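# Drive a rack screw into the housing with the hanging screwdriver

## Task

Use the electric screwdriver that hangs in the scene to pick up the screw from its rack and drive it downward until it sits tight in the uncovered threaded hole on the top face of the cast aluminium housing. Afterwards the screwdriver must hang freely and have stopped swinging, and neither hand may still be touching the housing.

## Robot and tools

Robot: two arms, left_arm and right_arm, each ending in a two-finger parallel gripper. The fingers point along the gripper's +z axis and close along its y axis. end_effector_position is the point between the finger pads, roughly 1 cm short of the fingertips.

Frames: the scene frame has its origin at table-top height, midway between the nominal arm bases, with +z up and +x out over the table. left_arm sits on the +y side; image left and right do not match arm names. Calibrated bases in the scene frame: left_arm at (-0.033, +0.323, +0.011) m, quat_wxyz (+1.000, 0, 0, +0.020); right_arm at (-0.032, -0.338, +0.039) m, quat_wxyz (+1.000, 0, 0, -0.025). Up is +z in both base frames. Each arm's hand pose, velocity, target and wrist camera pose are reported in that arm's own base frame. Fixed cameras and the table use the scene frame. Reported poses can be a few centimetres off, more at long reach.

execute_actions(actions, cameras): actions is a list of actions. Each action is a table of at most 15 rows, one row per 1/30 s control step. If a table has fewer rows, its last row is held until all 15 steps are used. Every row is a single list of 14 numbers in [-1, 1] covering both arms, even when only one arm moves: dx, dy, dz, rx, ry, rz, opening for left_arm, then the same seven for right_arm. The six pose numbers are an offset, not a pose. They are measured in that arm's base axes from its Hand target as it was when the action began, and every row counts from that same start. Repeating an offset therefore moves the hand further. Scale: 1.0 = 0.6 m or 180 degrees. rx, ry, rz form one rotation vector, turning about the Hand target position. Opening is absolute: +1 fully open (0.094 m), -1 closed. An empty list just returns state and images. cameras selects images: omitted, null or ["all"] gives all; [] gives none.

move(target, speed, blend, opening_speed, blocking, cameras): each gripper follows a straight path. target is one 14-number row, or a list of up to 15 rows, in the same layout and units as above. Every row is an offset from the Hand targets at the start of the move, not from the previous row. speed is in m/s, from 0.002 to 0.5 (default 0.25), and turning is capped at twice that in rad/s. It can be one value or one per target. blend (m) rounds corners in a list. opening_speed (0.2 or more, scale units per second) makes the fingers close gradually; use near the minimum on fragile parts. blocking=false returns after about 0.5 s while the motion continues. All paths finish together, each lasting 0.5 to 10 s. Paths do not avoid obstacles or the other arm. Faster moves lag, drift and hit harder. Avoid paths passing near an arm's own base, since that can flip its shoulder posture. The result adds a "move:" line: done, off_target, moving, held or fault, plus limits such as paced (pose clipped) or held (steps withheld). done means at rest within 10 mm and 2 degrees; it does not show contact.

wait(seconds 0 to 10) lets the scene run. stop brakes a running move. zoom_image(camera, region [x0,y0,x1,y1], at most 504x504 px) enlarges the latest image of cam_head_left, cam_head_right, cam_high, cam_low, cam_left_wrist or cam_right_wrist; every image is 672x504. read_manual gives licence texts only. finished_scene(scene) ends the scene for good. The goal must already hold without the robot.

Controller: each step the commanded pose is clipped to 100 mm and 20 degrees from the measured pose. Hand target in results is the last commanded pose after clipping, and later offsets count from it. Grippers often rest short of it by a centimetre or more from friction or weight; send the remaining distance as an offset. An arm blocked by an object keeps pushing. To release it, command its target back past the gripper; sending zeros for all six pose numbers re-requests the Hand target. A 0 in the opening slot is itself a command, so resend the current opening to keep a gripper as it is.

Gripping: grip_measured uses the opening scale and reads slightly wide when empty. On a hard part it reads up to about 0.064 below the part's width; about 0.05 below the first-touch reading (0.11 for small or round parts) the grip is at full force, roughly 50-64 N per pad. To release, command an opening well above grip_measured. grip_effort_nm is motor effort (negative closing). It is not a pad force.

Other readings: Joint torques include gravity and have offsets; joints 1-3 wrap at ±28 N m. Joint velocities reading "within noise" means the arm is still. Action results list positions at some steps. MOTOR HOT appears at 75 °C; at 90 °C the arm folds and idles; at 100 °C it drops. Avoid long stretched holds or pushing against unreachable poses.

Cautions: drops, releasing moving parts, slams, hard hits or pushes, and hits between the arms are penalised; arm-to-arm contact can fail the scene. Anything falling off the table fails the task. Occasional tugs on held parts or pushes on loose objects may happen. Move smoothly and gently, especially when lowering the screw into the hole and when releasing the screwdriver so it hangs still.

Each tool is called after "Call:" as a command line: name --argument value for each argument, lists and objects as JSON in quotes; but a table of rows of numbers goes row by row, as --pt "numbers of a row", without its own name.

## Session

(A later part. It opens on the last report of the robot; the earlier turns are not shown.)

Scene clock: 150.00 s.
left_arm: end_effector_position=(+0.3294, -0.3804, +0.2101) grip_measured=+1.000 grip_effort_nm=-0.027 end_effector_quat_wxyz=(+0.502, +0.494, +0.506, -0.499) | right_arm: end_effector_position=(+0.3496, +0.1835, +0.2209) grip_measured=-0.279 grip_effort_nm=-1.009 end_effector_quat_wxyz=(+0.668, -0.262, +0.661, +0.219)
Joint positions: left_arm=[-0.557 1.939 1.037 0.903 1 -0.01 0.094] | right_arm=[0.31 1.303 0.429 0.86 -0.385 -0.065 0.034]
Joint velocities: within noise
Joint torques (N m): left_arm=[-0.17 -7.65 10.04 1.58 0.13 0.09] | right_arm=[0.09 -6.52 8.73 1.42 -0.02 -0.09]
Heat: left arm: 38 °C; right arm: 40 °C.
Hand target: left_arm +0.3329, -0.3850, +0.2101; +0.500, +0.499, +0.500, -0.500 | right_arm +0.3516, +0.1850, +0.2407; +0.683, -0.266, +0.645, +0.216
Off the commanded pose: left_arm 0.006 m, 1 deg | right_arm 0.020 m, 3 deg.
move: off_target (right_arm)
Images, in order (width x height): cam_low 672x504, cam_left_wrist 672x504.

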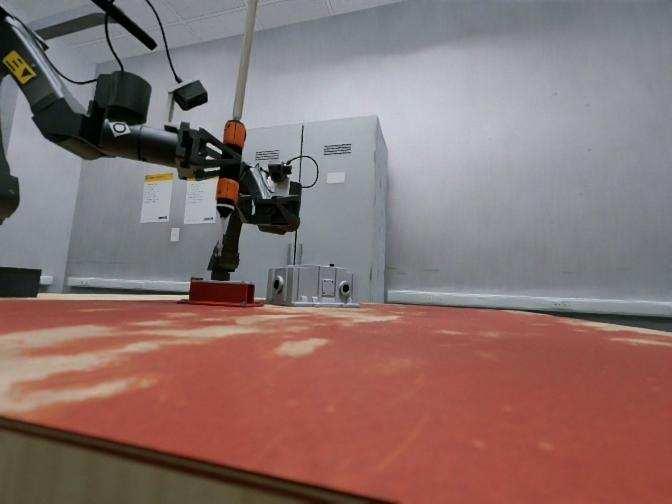

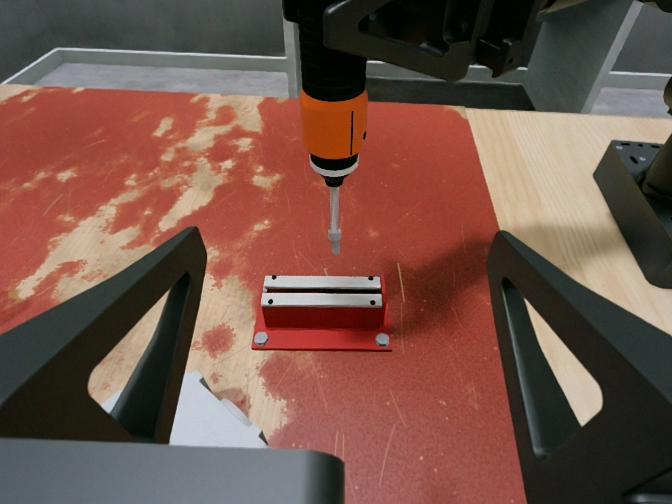

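Call:
move --pt "0.05 0.1 0.017 0 0 0 1 0 0 0.1 0 0 0 -0.5" --pt "0.185 0.26 0.017 0 0 0 1 0.114 0.295 0.13 0 0 0 -0.5" --pt "0.185 0.26 0.017 0 0 0 1 0.114 0.295 0.1 0 0 0 -0.5" --speed '[0.12,0.15,0.08]' --blend '[0.03,0.005,0]'

Call:
zoom_image --camera "cam_left_wrist" --region '[250, 80, 500, 330]'

Call:
zoom_image --camera "cam_low" --region '[240, 180, 370, 310]'

Scene clock: 178.13 s.
left_arm: end_effector_position=(+0.4389, -0.2280, +0.2232) grip_measured=+1.000 grip_effort_nm=-0.022 end_effector_quat_wxyz=(+0.508, +0.499, +0.499, -0.495) | right_arm: end_effector_position=(+0.4200, +0.3585, +0.2951) grip_measured=-0.279 grip_effort_nm=-1.009 end_effector_quat_wxyz=(+0.674, -0.264, +0.655, +0.217)
Joint positions: left_arm=[-0.116 2.093 1.321 0.811 1.442 -0.027 0.094] | right_arm=[0.71 1.745 1.166 0.58 0.015 -0.071 0.034]
Joint velocities: within noise
Joint torques (N m): left_arm=[-0.02 -8.9 10.26 1.15 0.11 -0.01] | right_arm=[0.5 -9.09 7.49 1.87 0.01 -0.13]
Heat: left arm: 39 °C; right arm: 40 °C.
Hand target: left_arm +0.4438, -0.2292, +0.2204; +0.500, +0.499, +0.500, -0.500 | right_arm +0.4199, +0.3621, +0.3007; +0.683, -0.266, +0.645, +0.217
Off the commanded pose: left_arm 0.006 m, 1 deg | right_arm 0.007 m, 2 deg.
move: done

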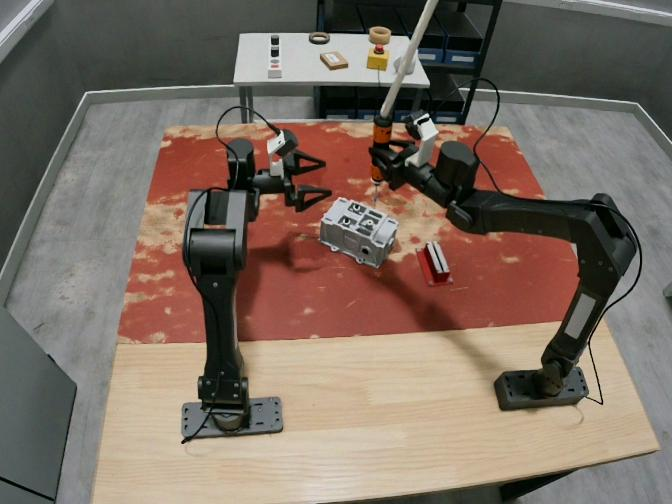

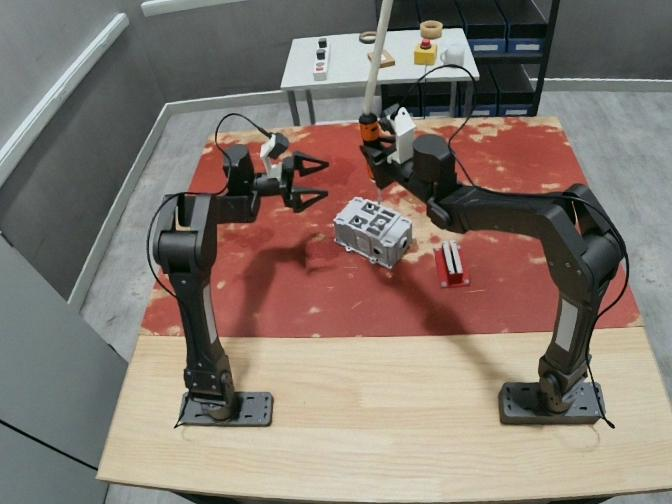

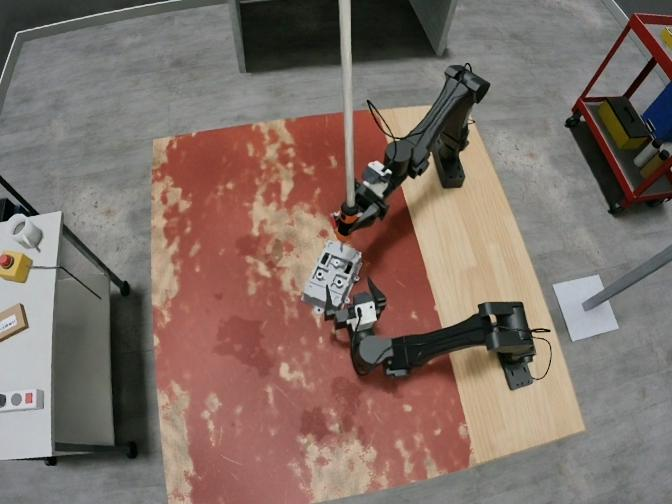

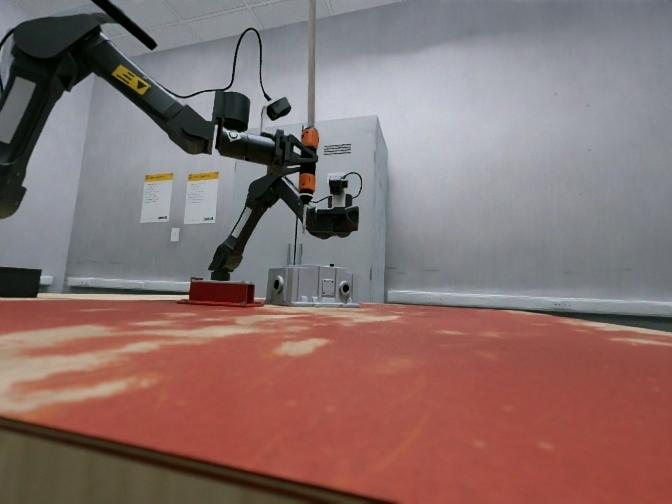

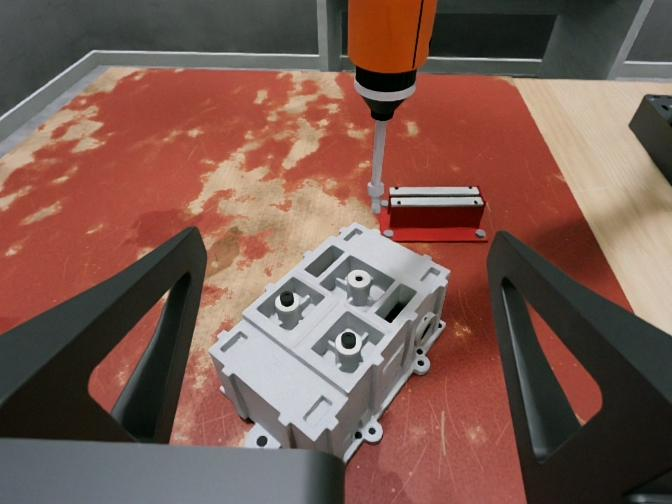

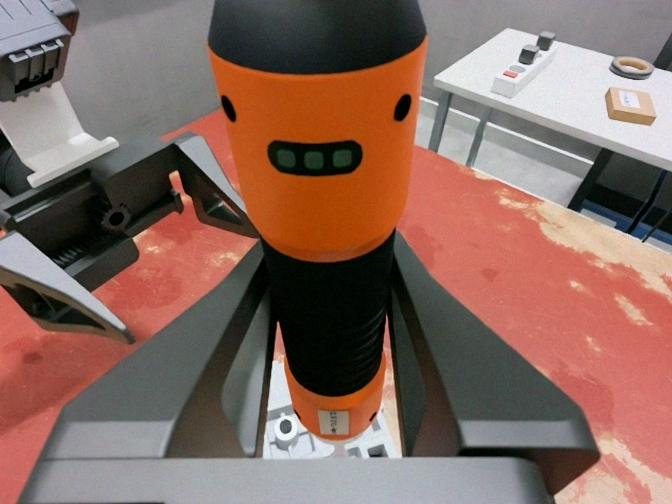

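Scaled by 2.016 from the camera's 672x504 image, which has a finer 960x720 frame.

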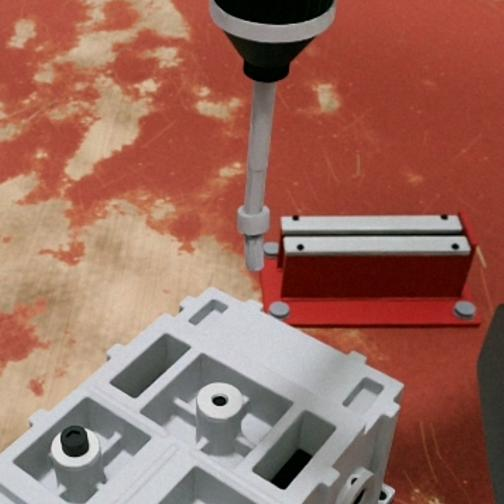

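Scaled by 3.877 from the camera's 672x504 image, which has a finer 960x720 frame.

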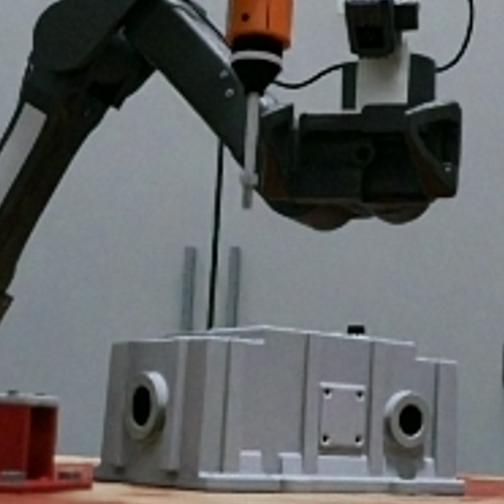

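Call:
move --target '[0,0,0,0,0,0,1,0.009,-0.0093,-0.072,0,0,0,-0.5]' --speed 0.08 --cameras '["cam_left_wrist","cam_low"]'

Call:
zoom_image --camera "cam_left_wrist" --region '[310, 200, 410, 300]'

Call:
zoom_image --camera "cam_low" --region '[260, 200, 360, 300]'

Scene clock: 197.10 s.
left_arm: end_effector_position=(+0.4389, -0.2280, +0.2231) grip_measured=+1.000 grip_effort_nm=-0.027 end_effector_quat_wxyz=(+0.507, +0.498, +0.499, -0.495) | right_arm: end_effector_position=(+0.4274, +0.3541, +0.2615) grip_measured=-0.279 grip_effort_nm=-1.009 end_effector_quat_wxyz=(+0.682, -0.256, +0.650, +0.214)
Joint positions: left_arm=[-0.116 2.093 1.322 0.81 1.442 -0.027 0.094] | right_arm=[0.695 1.816 1.084 0.754 0.016 -0.072 0.034]
Joint velocities: within noise
Joint torques (N m): left_arm=[-0.1 -8.95 10.21 1.16 0.09 -0.01] | right_arm=[-0.12 -9.2 5.6 1.8 -0.2 -0.12]
Heat: left arm: 41 °C; right arm: 41 °C.
Hand target: left_arm +0.4438, -0.2292, +0.2204; +0.500, +0.499, +0.500, -0.500 | right_arm +0.4253, +0.3565, +0.2576; +0.683, -0.266, +0.645, +0.217
Off the commanded pose: left_arm 0.006 m, 1 deg | right_arm 0.005 m, 1 deg.
move: done
Images, in order (width x height): cam_low 672x504, cam_left_wrist 672x504.

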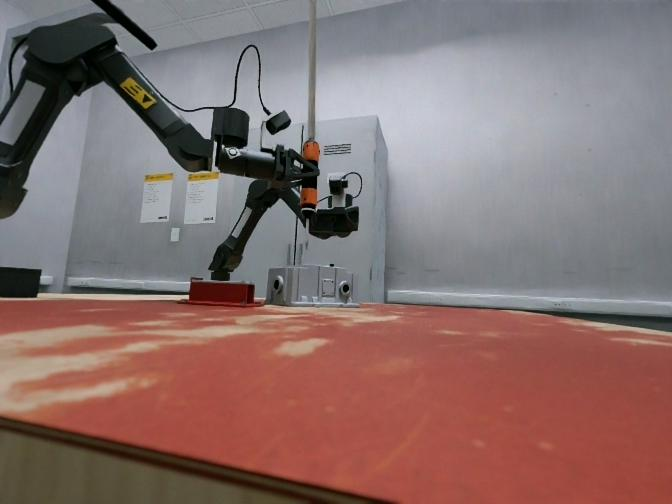

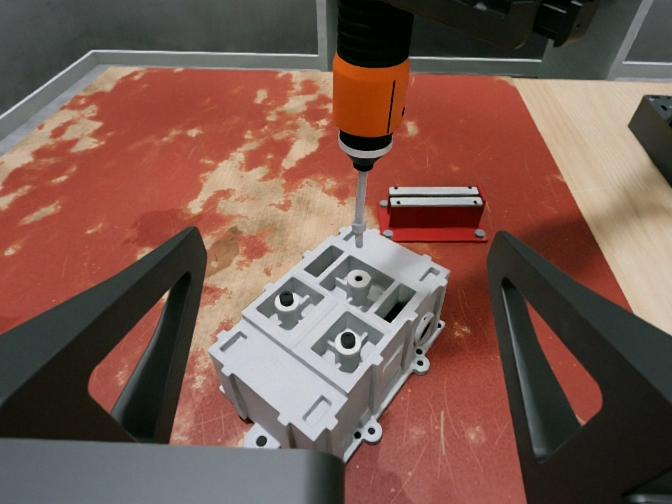

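Scaled by 5.040 from the camera's 672x504 image, which has a finer 960x720 frame.

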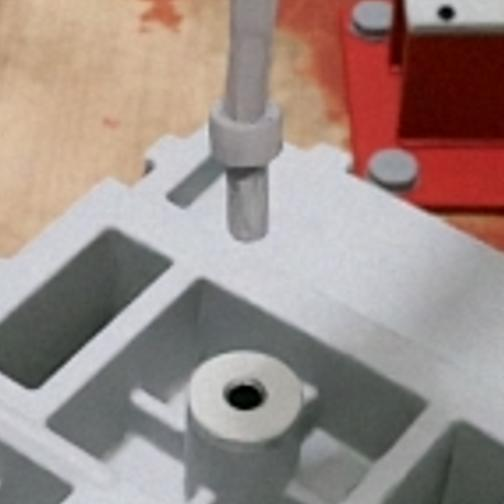

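Scaled by 5.040 from the camera's 672x504 image, which has a finer 960x720 frame.

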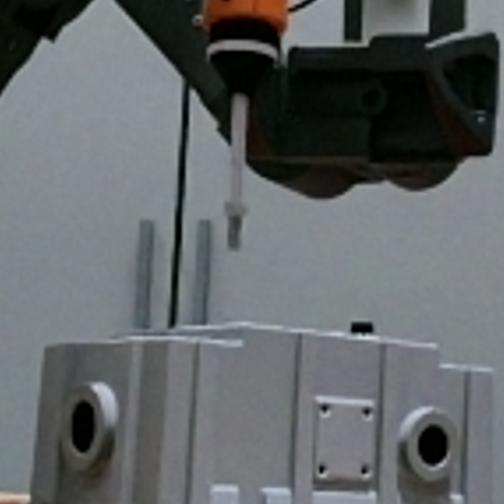

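Call:
move --target '[0,0,0,0,0,0,1,0,0,-0.043,0,0,0,-0.5]' --speed 0.05 --cameras '["cam_left_wrist","cam_low"]'

Call:
zoom_image --camera "cam_left_wrist" --region '[310, 200, 410, 300]'

Call:
zoom_image --camera "cam_low" --region '[260, 200, 360, 300]'

Scene clock: 211.37 s.
left_arm: end_effector_position=(+0.4389, -0.2280, +0.2230) grip_measured=+1.000 grip_effort_nm=-0.032 end_effector_quat_wxyz=(+0.507, +0.498, +0.499, -0.495) | right_arm: end_effector_position=(+0.4276, +0.3542, +0.2383) grip_measured=-0.279 grip_effort_nm=-1.013 end_effector_quat_wxyz=(+0.685, -0.255, +0.648, +0.215)
Joint positions: left_arm=[-0.116 2.093 1.322 0.809 1.442 -0.027 0.094] | right_arm=[0.695 1.867 1.037 0.859 0.016 -0.072 0.034]
Joint velocities: within noise
Joint torques (N m): left_arm=[-0.03 -8.92 10.21 1.17 0.1 0] | right_arm=[-0.02 -9.31 5.22 1.85 -0.22 -0.14]
Heat: left arm: 42 °C; right arm: 41 °C.
Hand target: left_arm +0.4438, -0.2292, +0.2204; +0.500, +0.499, +0.500, -0.500 | right_arm +0.4253, +0.3565, +0.2315; +0.683, -0.266, +0.645, +0.217
Off the commanded pose: left_arm 0.006 m, 1 deg | right_arm 0.007 m, 1 deg.
move: done
Images, in order (width x height): cam_low 672x504, cam_left_wrist 672x504.

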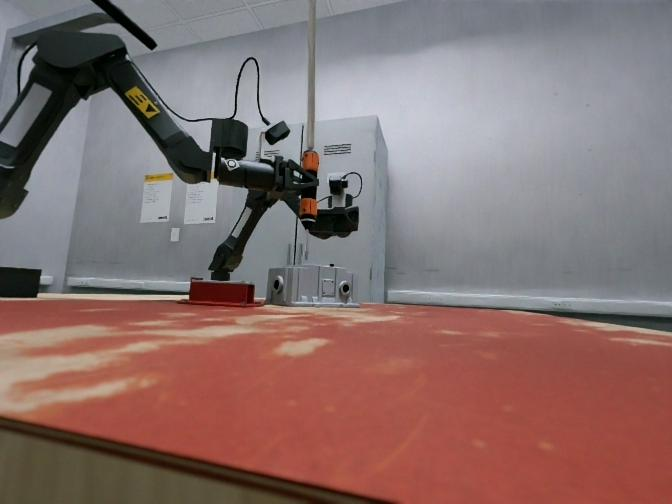

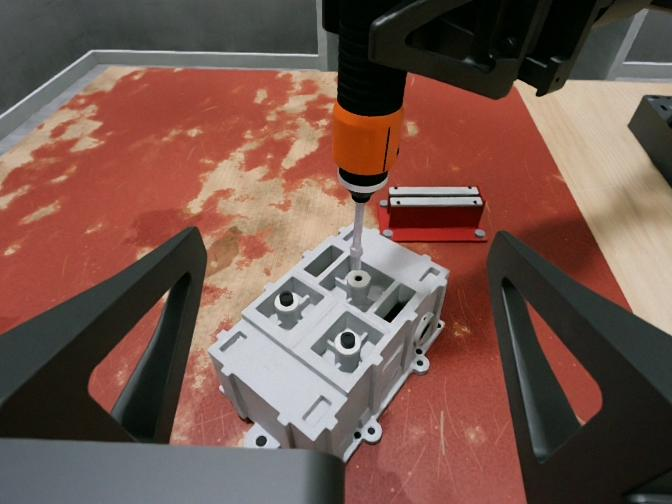

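Scaled by 5.040 from the camera's 672x504 image, which has a finer 960x720 frame.

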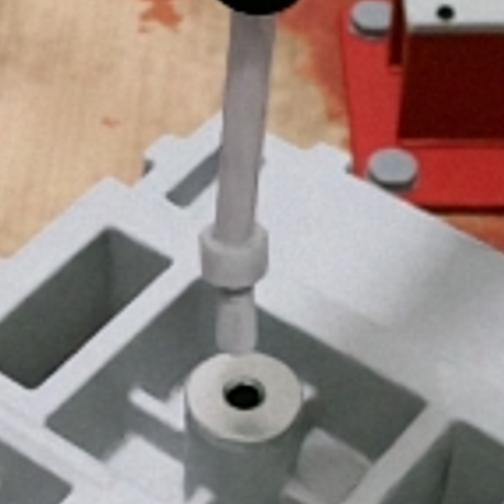

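Scaled by 5.040 from the camera's 672x504 image, which has a finer 960x720 frame.

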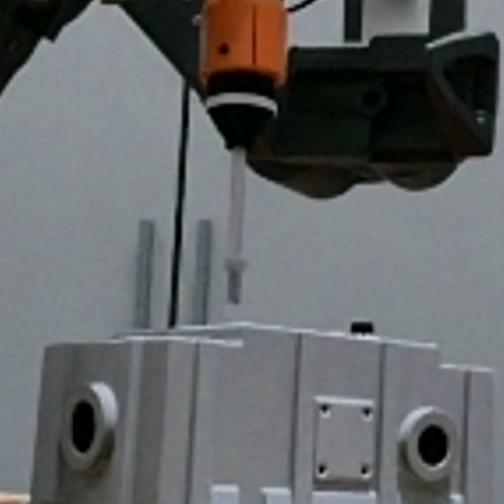

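Call:
move --target '[0,0,0,0,0,0,1,-0.003,0,-0.018,0,0,0,-0.5]' --speed 0.03 --cameras '["cam_left_wrist","cam_low"]'

Call:
zoom_image --camera "cam_left_wrist" --region '[310, 200, 410, 300]'

Scene clock: 227.17 s.
left_arm: end_effector_position=(+0.4389, -0.2280, +0.2230) grip_measured=+1.000 grip_effort_nm=-0.022 end_effector_quat_wxyz=(+0.507, +0.498, +0.500, -0.496) | right_arm: end_effector_position=(+0.4266, +0.3534, +0.2296) grip_measured=-0.279 grip_effort_nm=-1.013 end_effector_quat_wxyz=(+0.686, -0.255, +0.647, +0.215)
Joint positions: left_arm=[-0.116 2.093 1.322 0.808 1.442 -0.027 0.094] | right_arm=[0.695 1.885 1.015 0.904 0.016 -0.072 0.034]
Joint velocities: within noise
Joint torques (N m): left_arm=[-0.03 -8.94 10.22 1.17 0.1 0] | right_arm=[0.28 -9.1 4.97 1.79 -0.18 -0.11]
Heat: left arm: 42 °C; right arm: 42 °C.
Hand target: left_arm +0.4438, -0.2292, +0.2204; +0.501, +0.499, +0.500, -0.500 | right_arm +0.4235, +0.3565, +0.2210; +0.683, -0.266, +0.645, +0.217
Off the commanded pose: left_arm 0.006 m, 1 deg | right_arm 0.010 m, 1 deg.
move: done
Images, in order (width x height): cam_low 672x504, cam_left_wrist 672x504.

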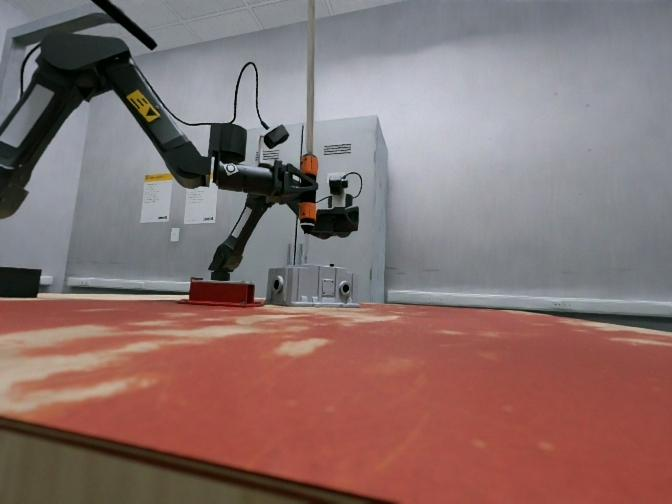

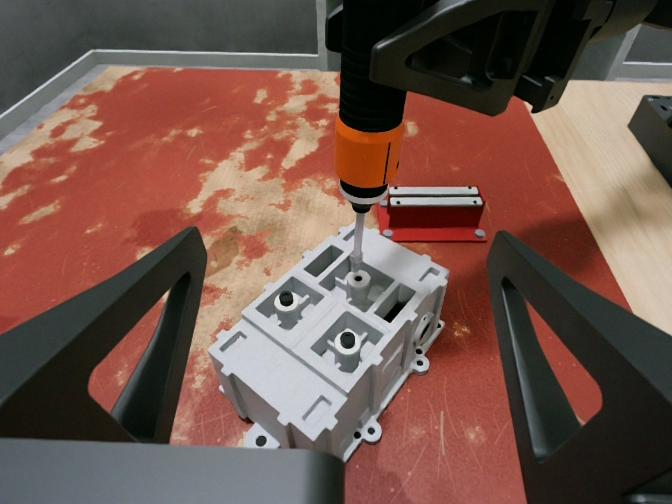

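Scaled by 5.040 from the camera's 672x504 image, which has a finer 960x720 frame.

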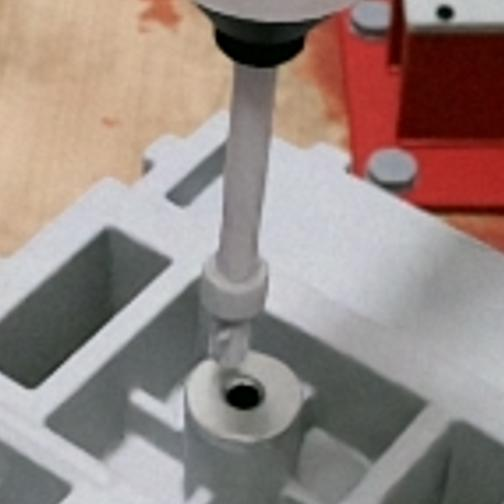

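Call:
zoom_image --camera "cam_left_wrist" --region '[335, 245, 385, 295]'

Call:
zoom_image --camera "cam_low" --region '[270, 210, 350, 290]'

Scaled by 10.080 from the camera's 672x504 image, which has a finer 960x720 frame.

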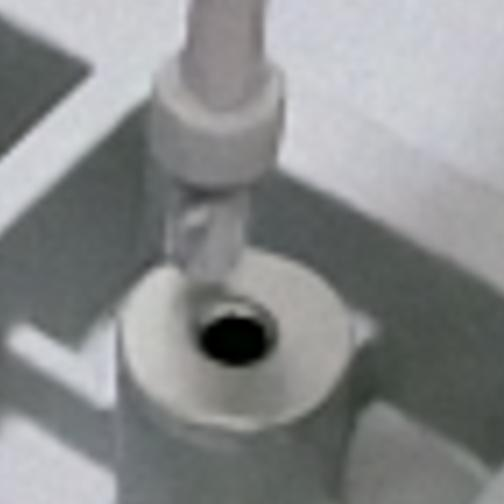

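Scaled by 6.300 from the camera's 672x504 image, which has a finer 960x720 frame.

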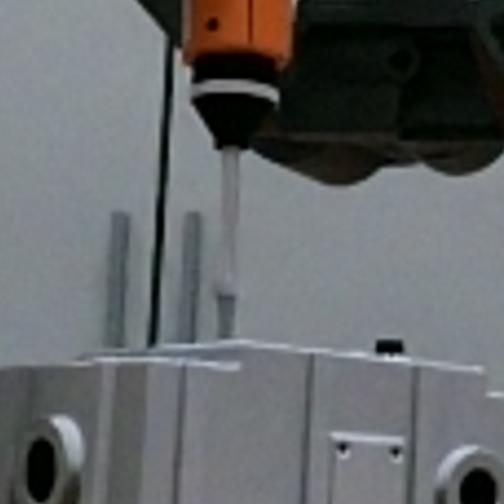

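Call:
move --pt "0 0 0 0 0 0 1 -0.003 0.0 0.065 0 0 0 -0.5" --pt "0 0 0 0 0 0 1 -0.0048 0.0072 0.065 0 0 0 -0.5" --pt "0 0 0 0 0 0 1 -0.0048 0.0072 0.016 0 0 0 -0.5" --speed 0.05 --blend 0.004 --cameras '["cam_left_wrist","cam_low"]'

Call:
zoom_image --camera "cam_left_wrist" --region '[310, 200, 410, 300]'

Scene clock: 256.03 s.
left_arm: end_effector_position=(+0.4389, -0.2280, +0.2230) grip_measured=+1.000 grip_effort_nm=-0.037 end_effector_quat_wxyz=(+0.507, +0.498, +0.500, -0.496) | right_arm: end_effector_position=(+0.4239, +0.3562, +0.2376) grip_measured=-0.279 grip_effort_nm=-1.009 end_effector_quat_wxyz=(+0.684, -0.258, +0.647, +0.217)
Joint positions: left_arm=[-0.116 2.093 1.322 0.808 1.442 -0.027 0.094] | right_arm=[0.702 1.864 1.029 0.865 0.016 -0.072 0.034]
Joint velocities: within noise
Joint torques (N m): left_arm=[-0.06 -8.94 10.25 1.16 0.11 0] | right_arm=[0.92 -8.87 5.53 1.74 -0.05 -0.13]
Heat: left arm: 43 °C; right arm: 43 °C.
Hand target: left_arm +0.4438, -0.2292, +0.2204; +0.500, +0.499, +0.500, -0.500 | right_arm +0.4207, +0.3607, +0.2305; +0.683, -0.266, +0.645, +0.217
Off the commanded pose: left_arm 0.006 m, 1 deg | right_arm 0.009 m, 1 deg.
move: done; blend cut to 0.0022 m at target 1, 0.0022 m at target 2
Images, in order (width x height): cam_low 672x504, cam_left_wrist 672x504.

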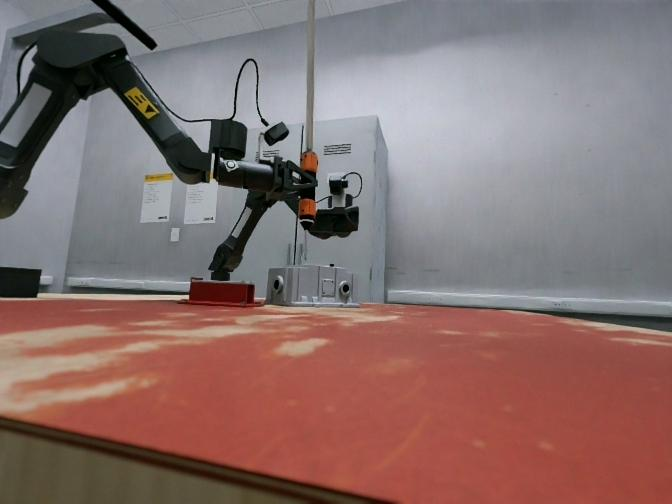

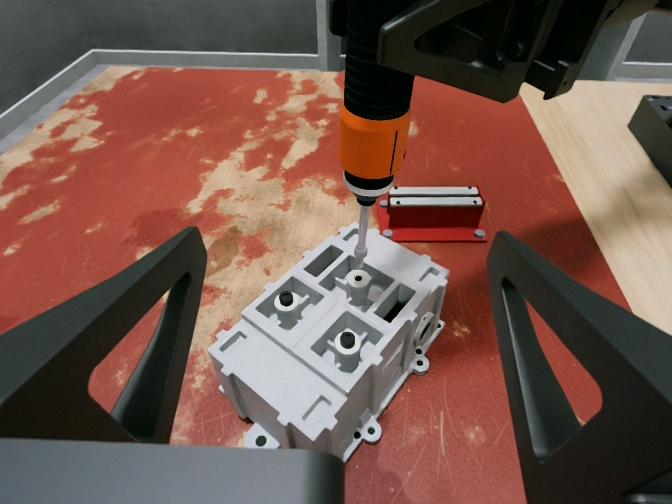

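Scaled by 5.040 from the camera's 672x504 image, which has a finer 960x720 frame.

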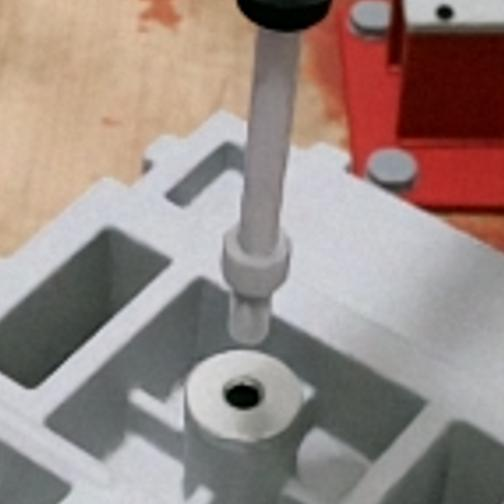

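Call:
move --pt "0 0 0 0 0 0 1 0.001 0.0 0.035 0 0 0 -0.5" --pt "0 0 0 0 0 0 1 0.001 0.006 0.035 0 0 0 -0.5" --pt "0 0 0 0 0 0 1 0.001 0.006 -0.01 0 0 0 -0.5" --speed 0.05 --blend 0.004 --cameras '["cam_left_wrist","cam_low"]'

Call:
zoom_image --camera "cam_left_wrist" --region '[310, 200, 410, 300]'

Scene clock: 304.37 s.
left_arm: end_effector_position=(+0.4389, -0.2280, +0.2229) grip_measured=+1.000 grip_effort_nm=-0.027 end_effector_quat_wxyz=(+0.507, +0.498, +0.500, -0.496) | right_arm: end_effector_position=(+0.4240, +0.3602, +0.2299) grip_measured=-0.279 grip_effort_nm=-1.013 end_effector_quat_wxyz=(+0.683, -0.259, +0.647, +0.218)
Joint positions: left_arm=[-0.116 2.093 1.322 0.808 1.442 -0.027 0.094] | right_arm=[0.708 1.888 1.029 0.886 0.018 -0.072 0.034]
Joint velocities: within noise
Joint torques (N m): left_arm=[-0.05 -8.95 10.19 1.17 0.1 0] | right_arm=[0.9 -9.17 5.6 1.8 0.01 -0.14]
Heat: left arm: 43 °C; right arm: 42 °C.
Hand target: left_arm +0.4438, -0.2292, +0.2204; +0.500, +0.499, +0.500, -0.500 | right_arm +0.4212, +0.3644, +0.2245; +0.683, -0.266, +0.645, +0.217
Off the commanded pose: left_arm 0.006 m, 1 deg | right_arm 0.007 m, 1 deg.
move: done; blend cut to 0.0018 m at target 1, 0.0018 m at target 2
Images, in order (width x height): cam_low 672x504, cam_left_wrist 672x504.

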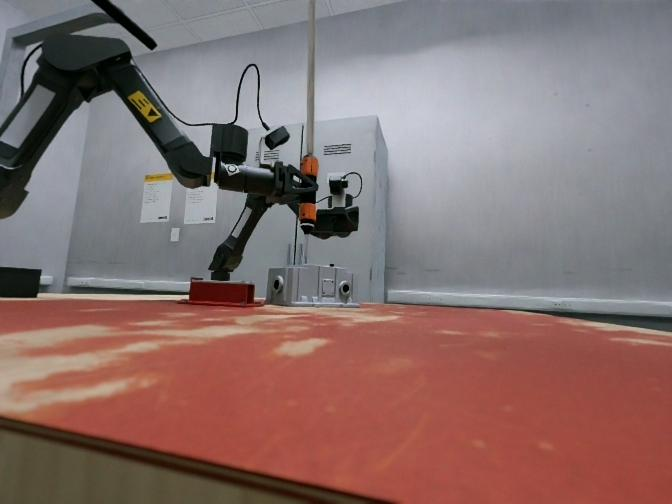

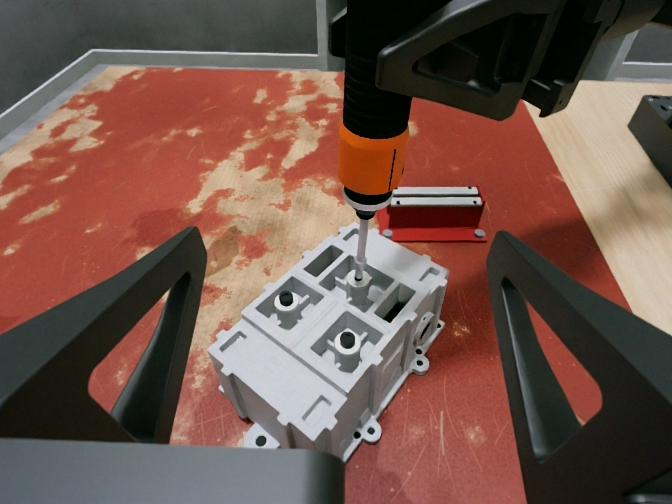

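Scaled by 5.040 from the camera's 672x504 image, which has a finer 960x720 frame.

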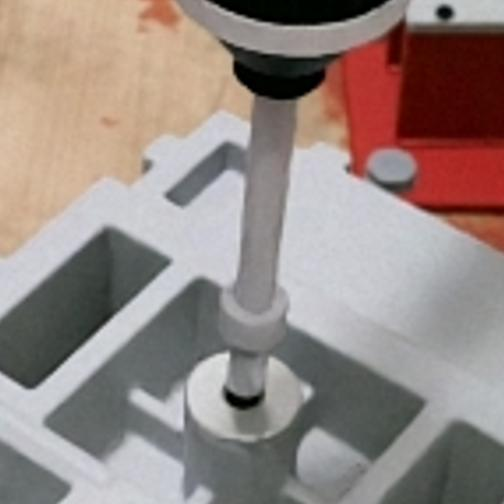

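Call:
move --target '[0,0,0,0,0,0,1,0,0,-0.018,-0.003,0.0035,0,-0.5]' --speed 0.03 --cameras '["cam_left_wrist"]'

Call:
zoom_image --camera "cam_left_wrist" --region '[335, 245, 385, 295]'

Scene clock: 310.30 s.
left_arm: end_effector_position=(+0.4389, -0.2280, +0.2229) grip_measured=+1.000 grip_effort_nm=-0.032 end_effector_quat_wxyz=(+0.507, +0.498, +0.500, -0.496) | right_arm: end_effector_position=(+0.4251, +0.3610, +0.2266) grip_measured=-0.279 grip_effort_nm=-1.009 end_effector_quat_wxyz=(+0.684, -0.259, +0.647, +0.218)
Joint positions: left_arm=[-0.116 2.093 1.322 0.808 1.442 -0.027 0.094] | right_arm=[0.708 1.901 1.029 0.902 0.018 -0.072 0.034]
Joint velocities: within noise
Joint torques (N m): left_arm=[-0.05 -8.95 10.22 1.18 0.1 -0.01] | right_arm=[0.79 -8.99 4.63 1.75 0.03 -0.14]
Heat: left arm: 43 °C; right arm: 42 °C.
Hand target: left_arm +0.4438, -0.2292, +0.2204; +0.500, +0.499, +0.500, -0.500 | right_arm +0.4212, +0.3644, +0.2137; +0.678, -0.268, +0.650, +0.215
Off the commanded pose: left_arm 0.006 m, 1 deg | right_arm 0.014 m, 1 deg.
move: off_target (right_arm)
Images, in order (width x height): cam_left_wrist 672x504.

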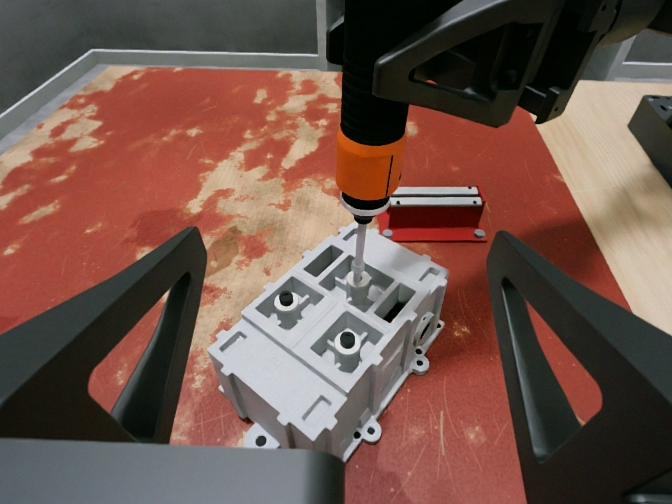

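Scaled by 10.080 from the camera's 672x504 image, which has a finer 960x720 frame.

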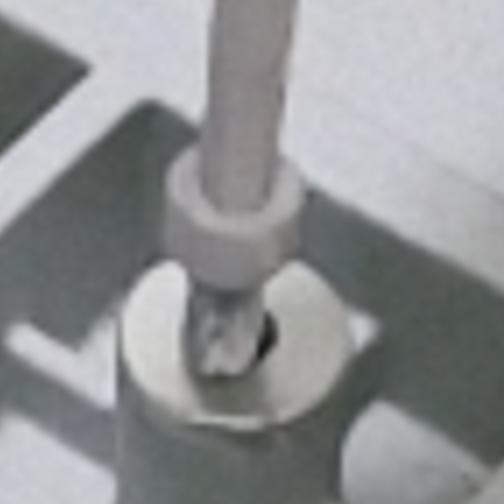

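Call:
move --pt "0 0 0 0 0 0 1 -0.0017 0.0 0.045 0 0 0 -0.5" --pt "0 0 0 0 0 0 1 -0.0017 -0.0013 -0.005 0 0 0 -0.5" --speed 0.04 --cameras '["cam_left_wrist"]'

Call:
zoom_image --camera "cam_left_wrist" --region '[335, 245, 385, 295]'

Scene clock: 326.50 s.
left_arm: end_effector_position=(+0.4389, -0.2280, +0.2229) grip_measured=+1.000 grip_effort_nm=-0.022 end_effector_quat_wxyz=(+0.507, +0.498, +0.500, -0.496) | right_arm: end_effector_position=(+0.4239, +0.3598, +0.2263) grip_measured=-0.279 grip_effort_nm=-1.009 end_effector_quat_wxyz=(+0.687, -0.257, +0.644, +0.219)
Joint positions: left_arm=[-0.116 2.093 1.322 0.808 1.442 -0.027 0.094] | right_arm=[0.708 1.903 1.018 0.924 0.019 -0.072 0.034]
Joint velocities: within noise
Joint torques (N m): left_arm=[-0.03 -8.95 10.19 1.18 0.1 0] | right_arm=[0.77 -8.9 4.71 1.71 0 -0.13]
Heat: left arm: 43 °C; right arm: 44 °C.
Hand target: left_arm +0.4438, -0.2292, +0.2204; +0.501, +0.499, +0.500, -0.500 | right_arm +0.4201, +0.3636, +0.2108; +0.678, -0.268, +0.650, +0.215
Off the commanded pose: left_arm 0.006 m, 1 deg | right_arm 0.017 m, 2 deg.
move: off_target (right_arm)
Images, in order (width x height): cam_left_wrist 672x504.

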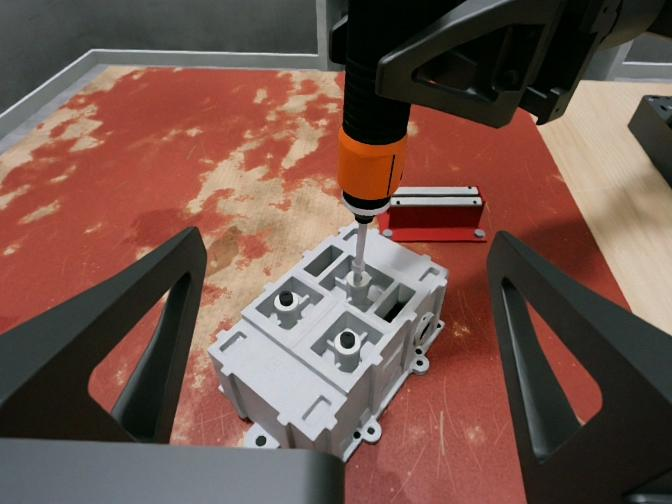

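Scaled by 10.080 from the camera's 672x504 image, which has a finer 960x720 frame.

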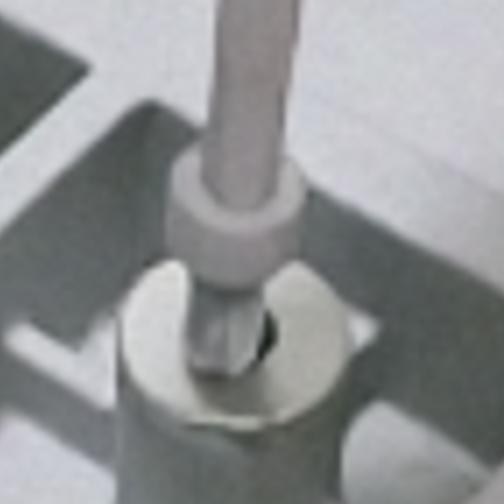

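Call:
move --pt "0 0 0 0 0 0 1 0.0007 0.0 0.045 0.003 -0.0035 0 -0.5" --pt "0 0 0 0 0 0 1 0.0007 0.0008 0.014 0.003 -0.0035 0 -0.5" --speed 0.04 --cameras '["cam_left_wrist"]'

Call:
zoom_image --camera "cam_left_wrist" --region '[335, 245, 385, 295]'

Scene clock: 336.93 s.
left_arm: end_effector_position=(+0.4389, -0.2280, +0.2229) grip_measured=+1.000 grip_effort_nm=-0.027 end_effector_quat_wxyz=(+0.506, +0.498, +0.500, -0.496) | right_arm: end_effector_position=(+0.4239, +0.3599, +0.2261) grip_measured=-0.279 grip_effort_nm=-1.018 end_effector_quat_wxyz=(+0.687, -0.257, +0.644, +0.219)
Joint positions: left_arm=[-0.116 2.093 1.322 0.807 1.442 -0.027 0.094] | right_arm=[0.708 1.903 1.018 0.924 0.019 -0.073 0.034]
Joint velocities: within noise
Joint torques (N m): left_arm=[-0.08 -8.94 10.24 1.17 0.1 -0.02] | right_arm=[0.83 -9.72 5.57 1.62 0 -0.11]
Heat: left arm: 43 °C; right arm: 44 °C.
Hand target: left_arm +0.4438, -0.2292, +0.2204; +0.500, +0.499, +0.500, -0.500 | right_arm +0.4206, +0.3642, +0.2191; +0.683, -0.266, +0.645, +0.217
Off the commanded pose: left_arm 0.006 m, 1 deg | right_arm 0.009 m, 1 deg.
move: done
Images, in order (width x height): cam_left_wrist 672x504.

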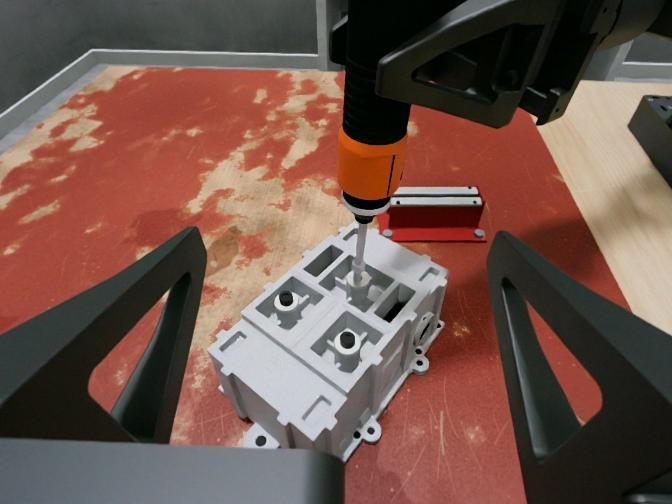

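Scaled by 10.080 from the camera's 672x504 image, which has a finer 960x720 frame.

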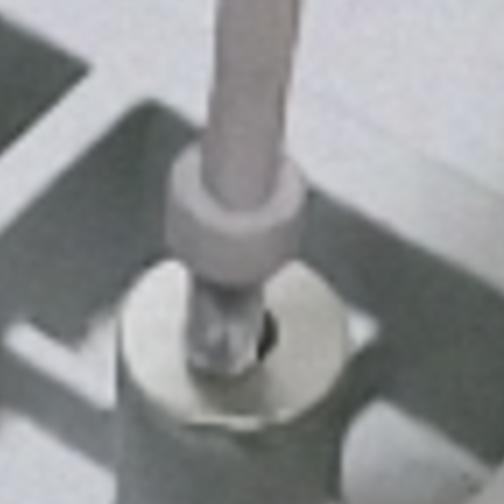

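Call:
move --pt "0 0 0 0 0 0 1 -0.0035 0.0 0.06 0 0 0 -0.5" --pt "0 0 0 0 0 0 1 -0.0035 -0.0022 0.0 0 0 0 -0.5" --speed 0.05 --cameras '["cam_left_wrist"]'

Call:
zoom_image --camera "cam_left_wrist" --region '[335, 245, 385, 295]'

Scene clock: 347.33 s.
left_arm: end_effector_position=(+0.4389, -0.2280, +0.2229) grip_measured=+1.000 grip_effort_nm=-0.027 end_effector_quat_wxyz=(+0.506, +0.498, +0.500, -0.496) | right_arm: end_effector_position=(+0.4219, +0.3596, +0.2276) grip_measured=-0.279 grip_effort_nm=-1.009 end_effector_quat_wxyz=(+0.685, -0.258, +0.645, +0.219)
Joint positions: left_arm=[-0.116 2.093 1.322 0.807 1.442 -0.027 0.094] | right_arm=[0.711 1.891 1.014 0.912 0.021 -0.073 0.034]
Joint velocities: within noise
Joint torques (N m): left_arm=[-0.05 -8.94 10.21 1.18 0.1 0] | right_arm=[0.84 -9.26 5.05 1.74 0.02 -0.14]
Heat: left arm: 43 °C; right arm: 44 °C.
Hand target: left_arm +0.4438, -0.2292, +0.2204; +0.500, +0.499, +0.500, -0.500 | right_arm +0.4185, +0.3628, +0.2190; +0.683, -0.266, +0.645, +0.217
Off the commanded pose: left_arm 0.006 m, 1 deg | right_arm 0.010 m, 1 deg.
move: done
Images, in order (width x height): cam_left_wrist 672x504.

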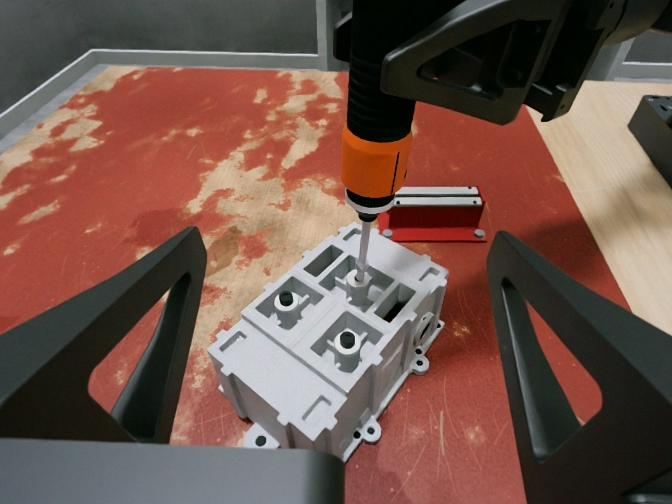

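Scaled by 10.080 from the camera's 672x504 image, which has a finer 960x720 frame.

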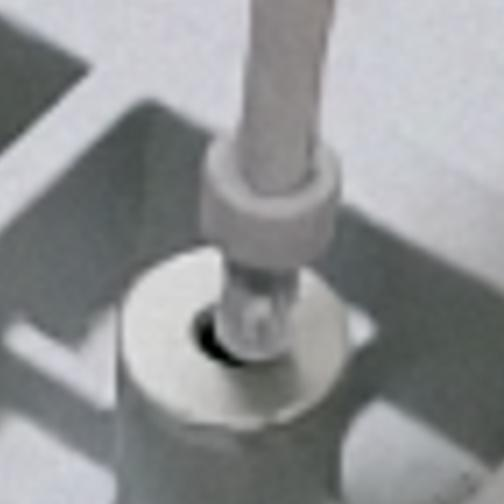

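Call:
move --pt "0 0 0 0 0 0 1 0.002 0.0 0.06 0 0 0 -0.5" --pt "0 0 0 0 0 0 1 0.002 0.0005 0.002 0 0 0 -0.5" --speed 0.05 --cameras '["cam_left_wrist"]'

Call:
zoom_image --camera "cam_left_wrist" --region '[335, 245, 385, 295]'

Scene clock: 355.33 s.
left_arm: end_effector_position=(+0.4389, -0.2280, +0.2229) grip_measured=+1.000 grip_effort_nm=-0.027 end_effector_quat_wxyz=(+0.506, +0.498, +0.500, -0.496) | right_arm: end_effector_position=(+0.4232, +0.3607, +0.2309) grip_measured=-0.279 grip_effort_nm=-0.999 end_effector_quat_wxyz=(+0.686, -0.258, +0.644, +0.219)
Joint positions: left_arm=[-0.116 2.093 1.322 0.807 1.442 -0.027 0.094] | right_arm=[0.711 1.892 1.025 0.905 0.021 -0.073 0.034]
Joint velocities: within noise
Joint torques (N m): left_arm=[-0.08 -8.92 10.24 1.18 0.09 0] | right_arm=[0.39 -9.22 4.59 1.79 -0.04 -0.13]
Heat: left arm: 44 °C; right arm: 44 °C.
Hand target: left_arm +0.4438, -0.2292, +0.2204; +0.500, +0.499, +0.500, -0.500 | right_arm +0.4197, +0.3631, +0.2201; +0.683, -0.266, +0.645, +0.217
Off the commanded pose: left_arm 0.006 m, 1 deg | right_arm 0.011 m, 1 deg.
move: off_target (right_arm)
Images, in order (width x height): cam_left_wrist 672x504.

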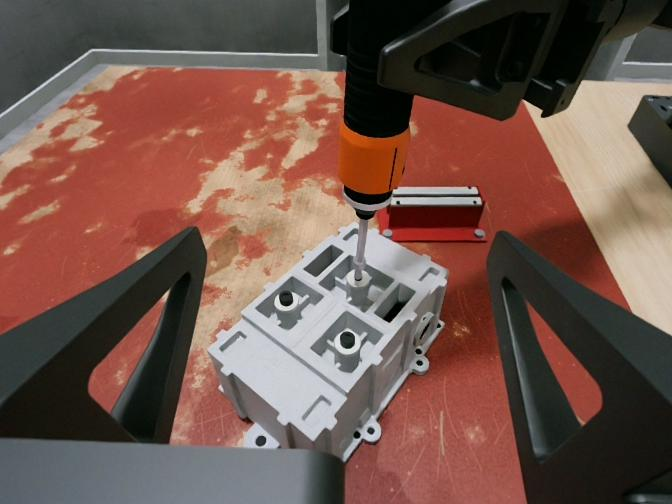

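Scaled by 10.080 from the camera's 672x504 image, which has a finer 960x720 frame.

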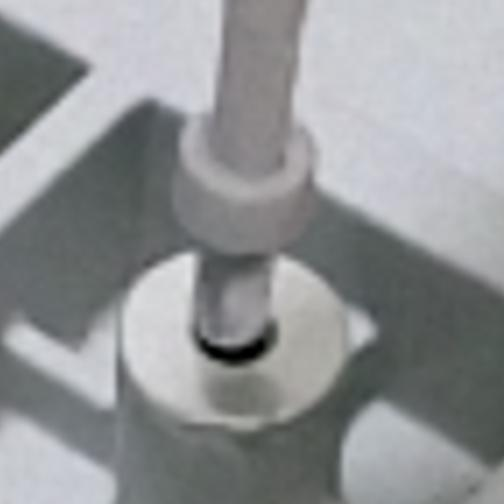

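Call:
move --target '[0,0,0,0,0,0,1,0,-0.002,-0.012,0,0,0,-0.5]' --speed 0.03 --cameras '["cam_left_wrist"]'

Call:
zoom_image --camera "cam_left_wrist" --region '[335, 245, 385, 295]'

Scene clock: 363.10 s.
left_arm: end_effector_position=(+0.4389, -0.2280, +0.2229) grip_measured=+1.000 grip_effort_nm=-0.032 end_effector_quat_wxyz=(+0.506, +0.498, +0.500, -0.496) | right_arm: end_effector_position=(+0.4221, +0.3597, +0.2266) grip_measured=-0.279 grip_effort_nm=-1.009 end_effector_quat_wxyz=(+0.689, -0.256, +0.641, +0.220)
Joint positions: left_arm=[-0.116 2.093 1.322 0.807 1.442 -0.027 0.094] | right_arm=[0.711 1.903 1.009 0.941 0.021 -0.073 0.034]
Joint velocities: within noise
Joint torques (N m): left_arm=[-0.02 -8.95 10.21 1.17 0.11 0.01] | right_arm=[0.34 -8.9 4.71 1.73 -0.05 -0.13]
Heat: left arm: 44 °C; right arm: 44 °C.
Hand target: left_arm +0.4438, -0.2292, +0.2204; +0.501, +0.499, +0.500, -0.500 | right_arm +0.4197, +0.3619, +0.2132; +0.683, -0.266, +0.645, +0.217
Off the commanded pose: left_arm 0.006 m, 1 deg | right_arm 0.014 m, 1 deg.
move: off_target (right_arm)
Images, in order (width x height): cam_left_wrist 672x504.

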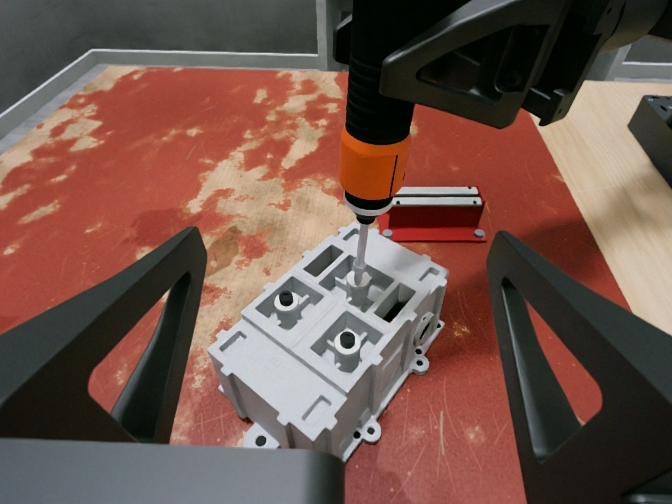

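Scaled by 10.080 from the camera's 672x504 image, which has a finer 960x720 frame.

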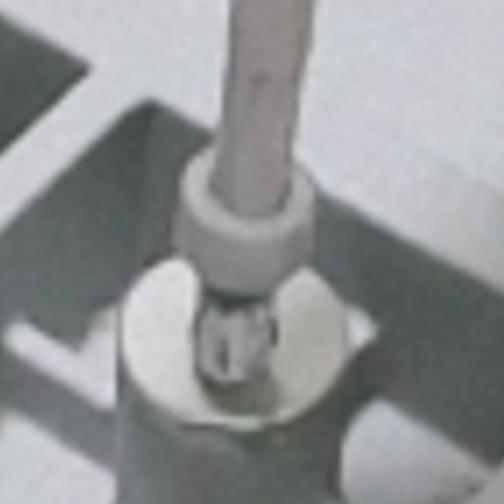

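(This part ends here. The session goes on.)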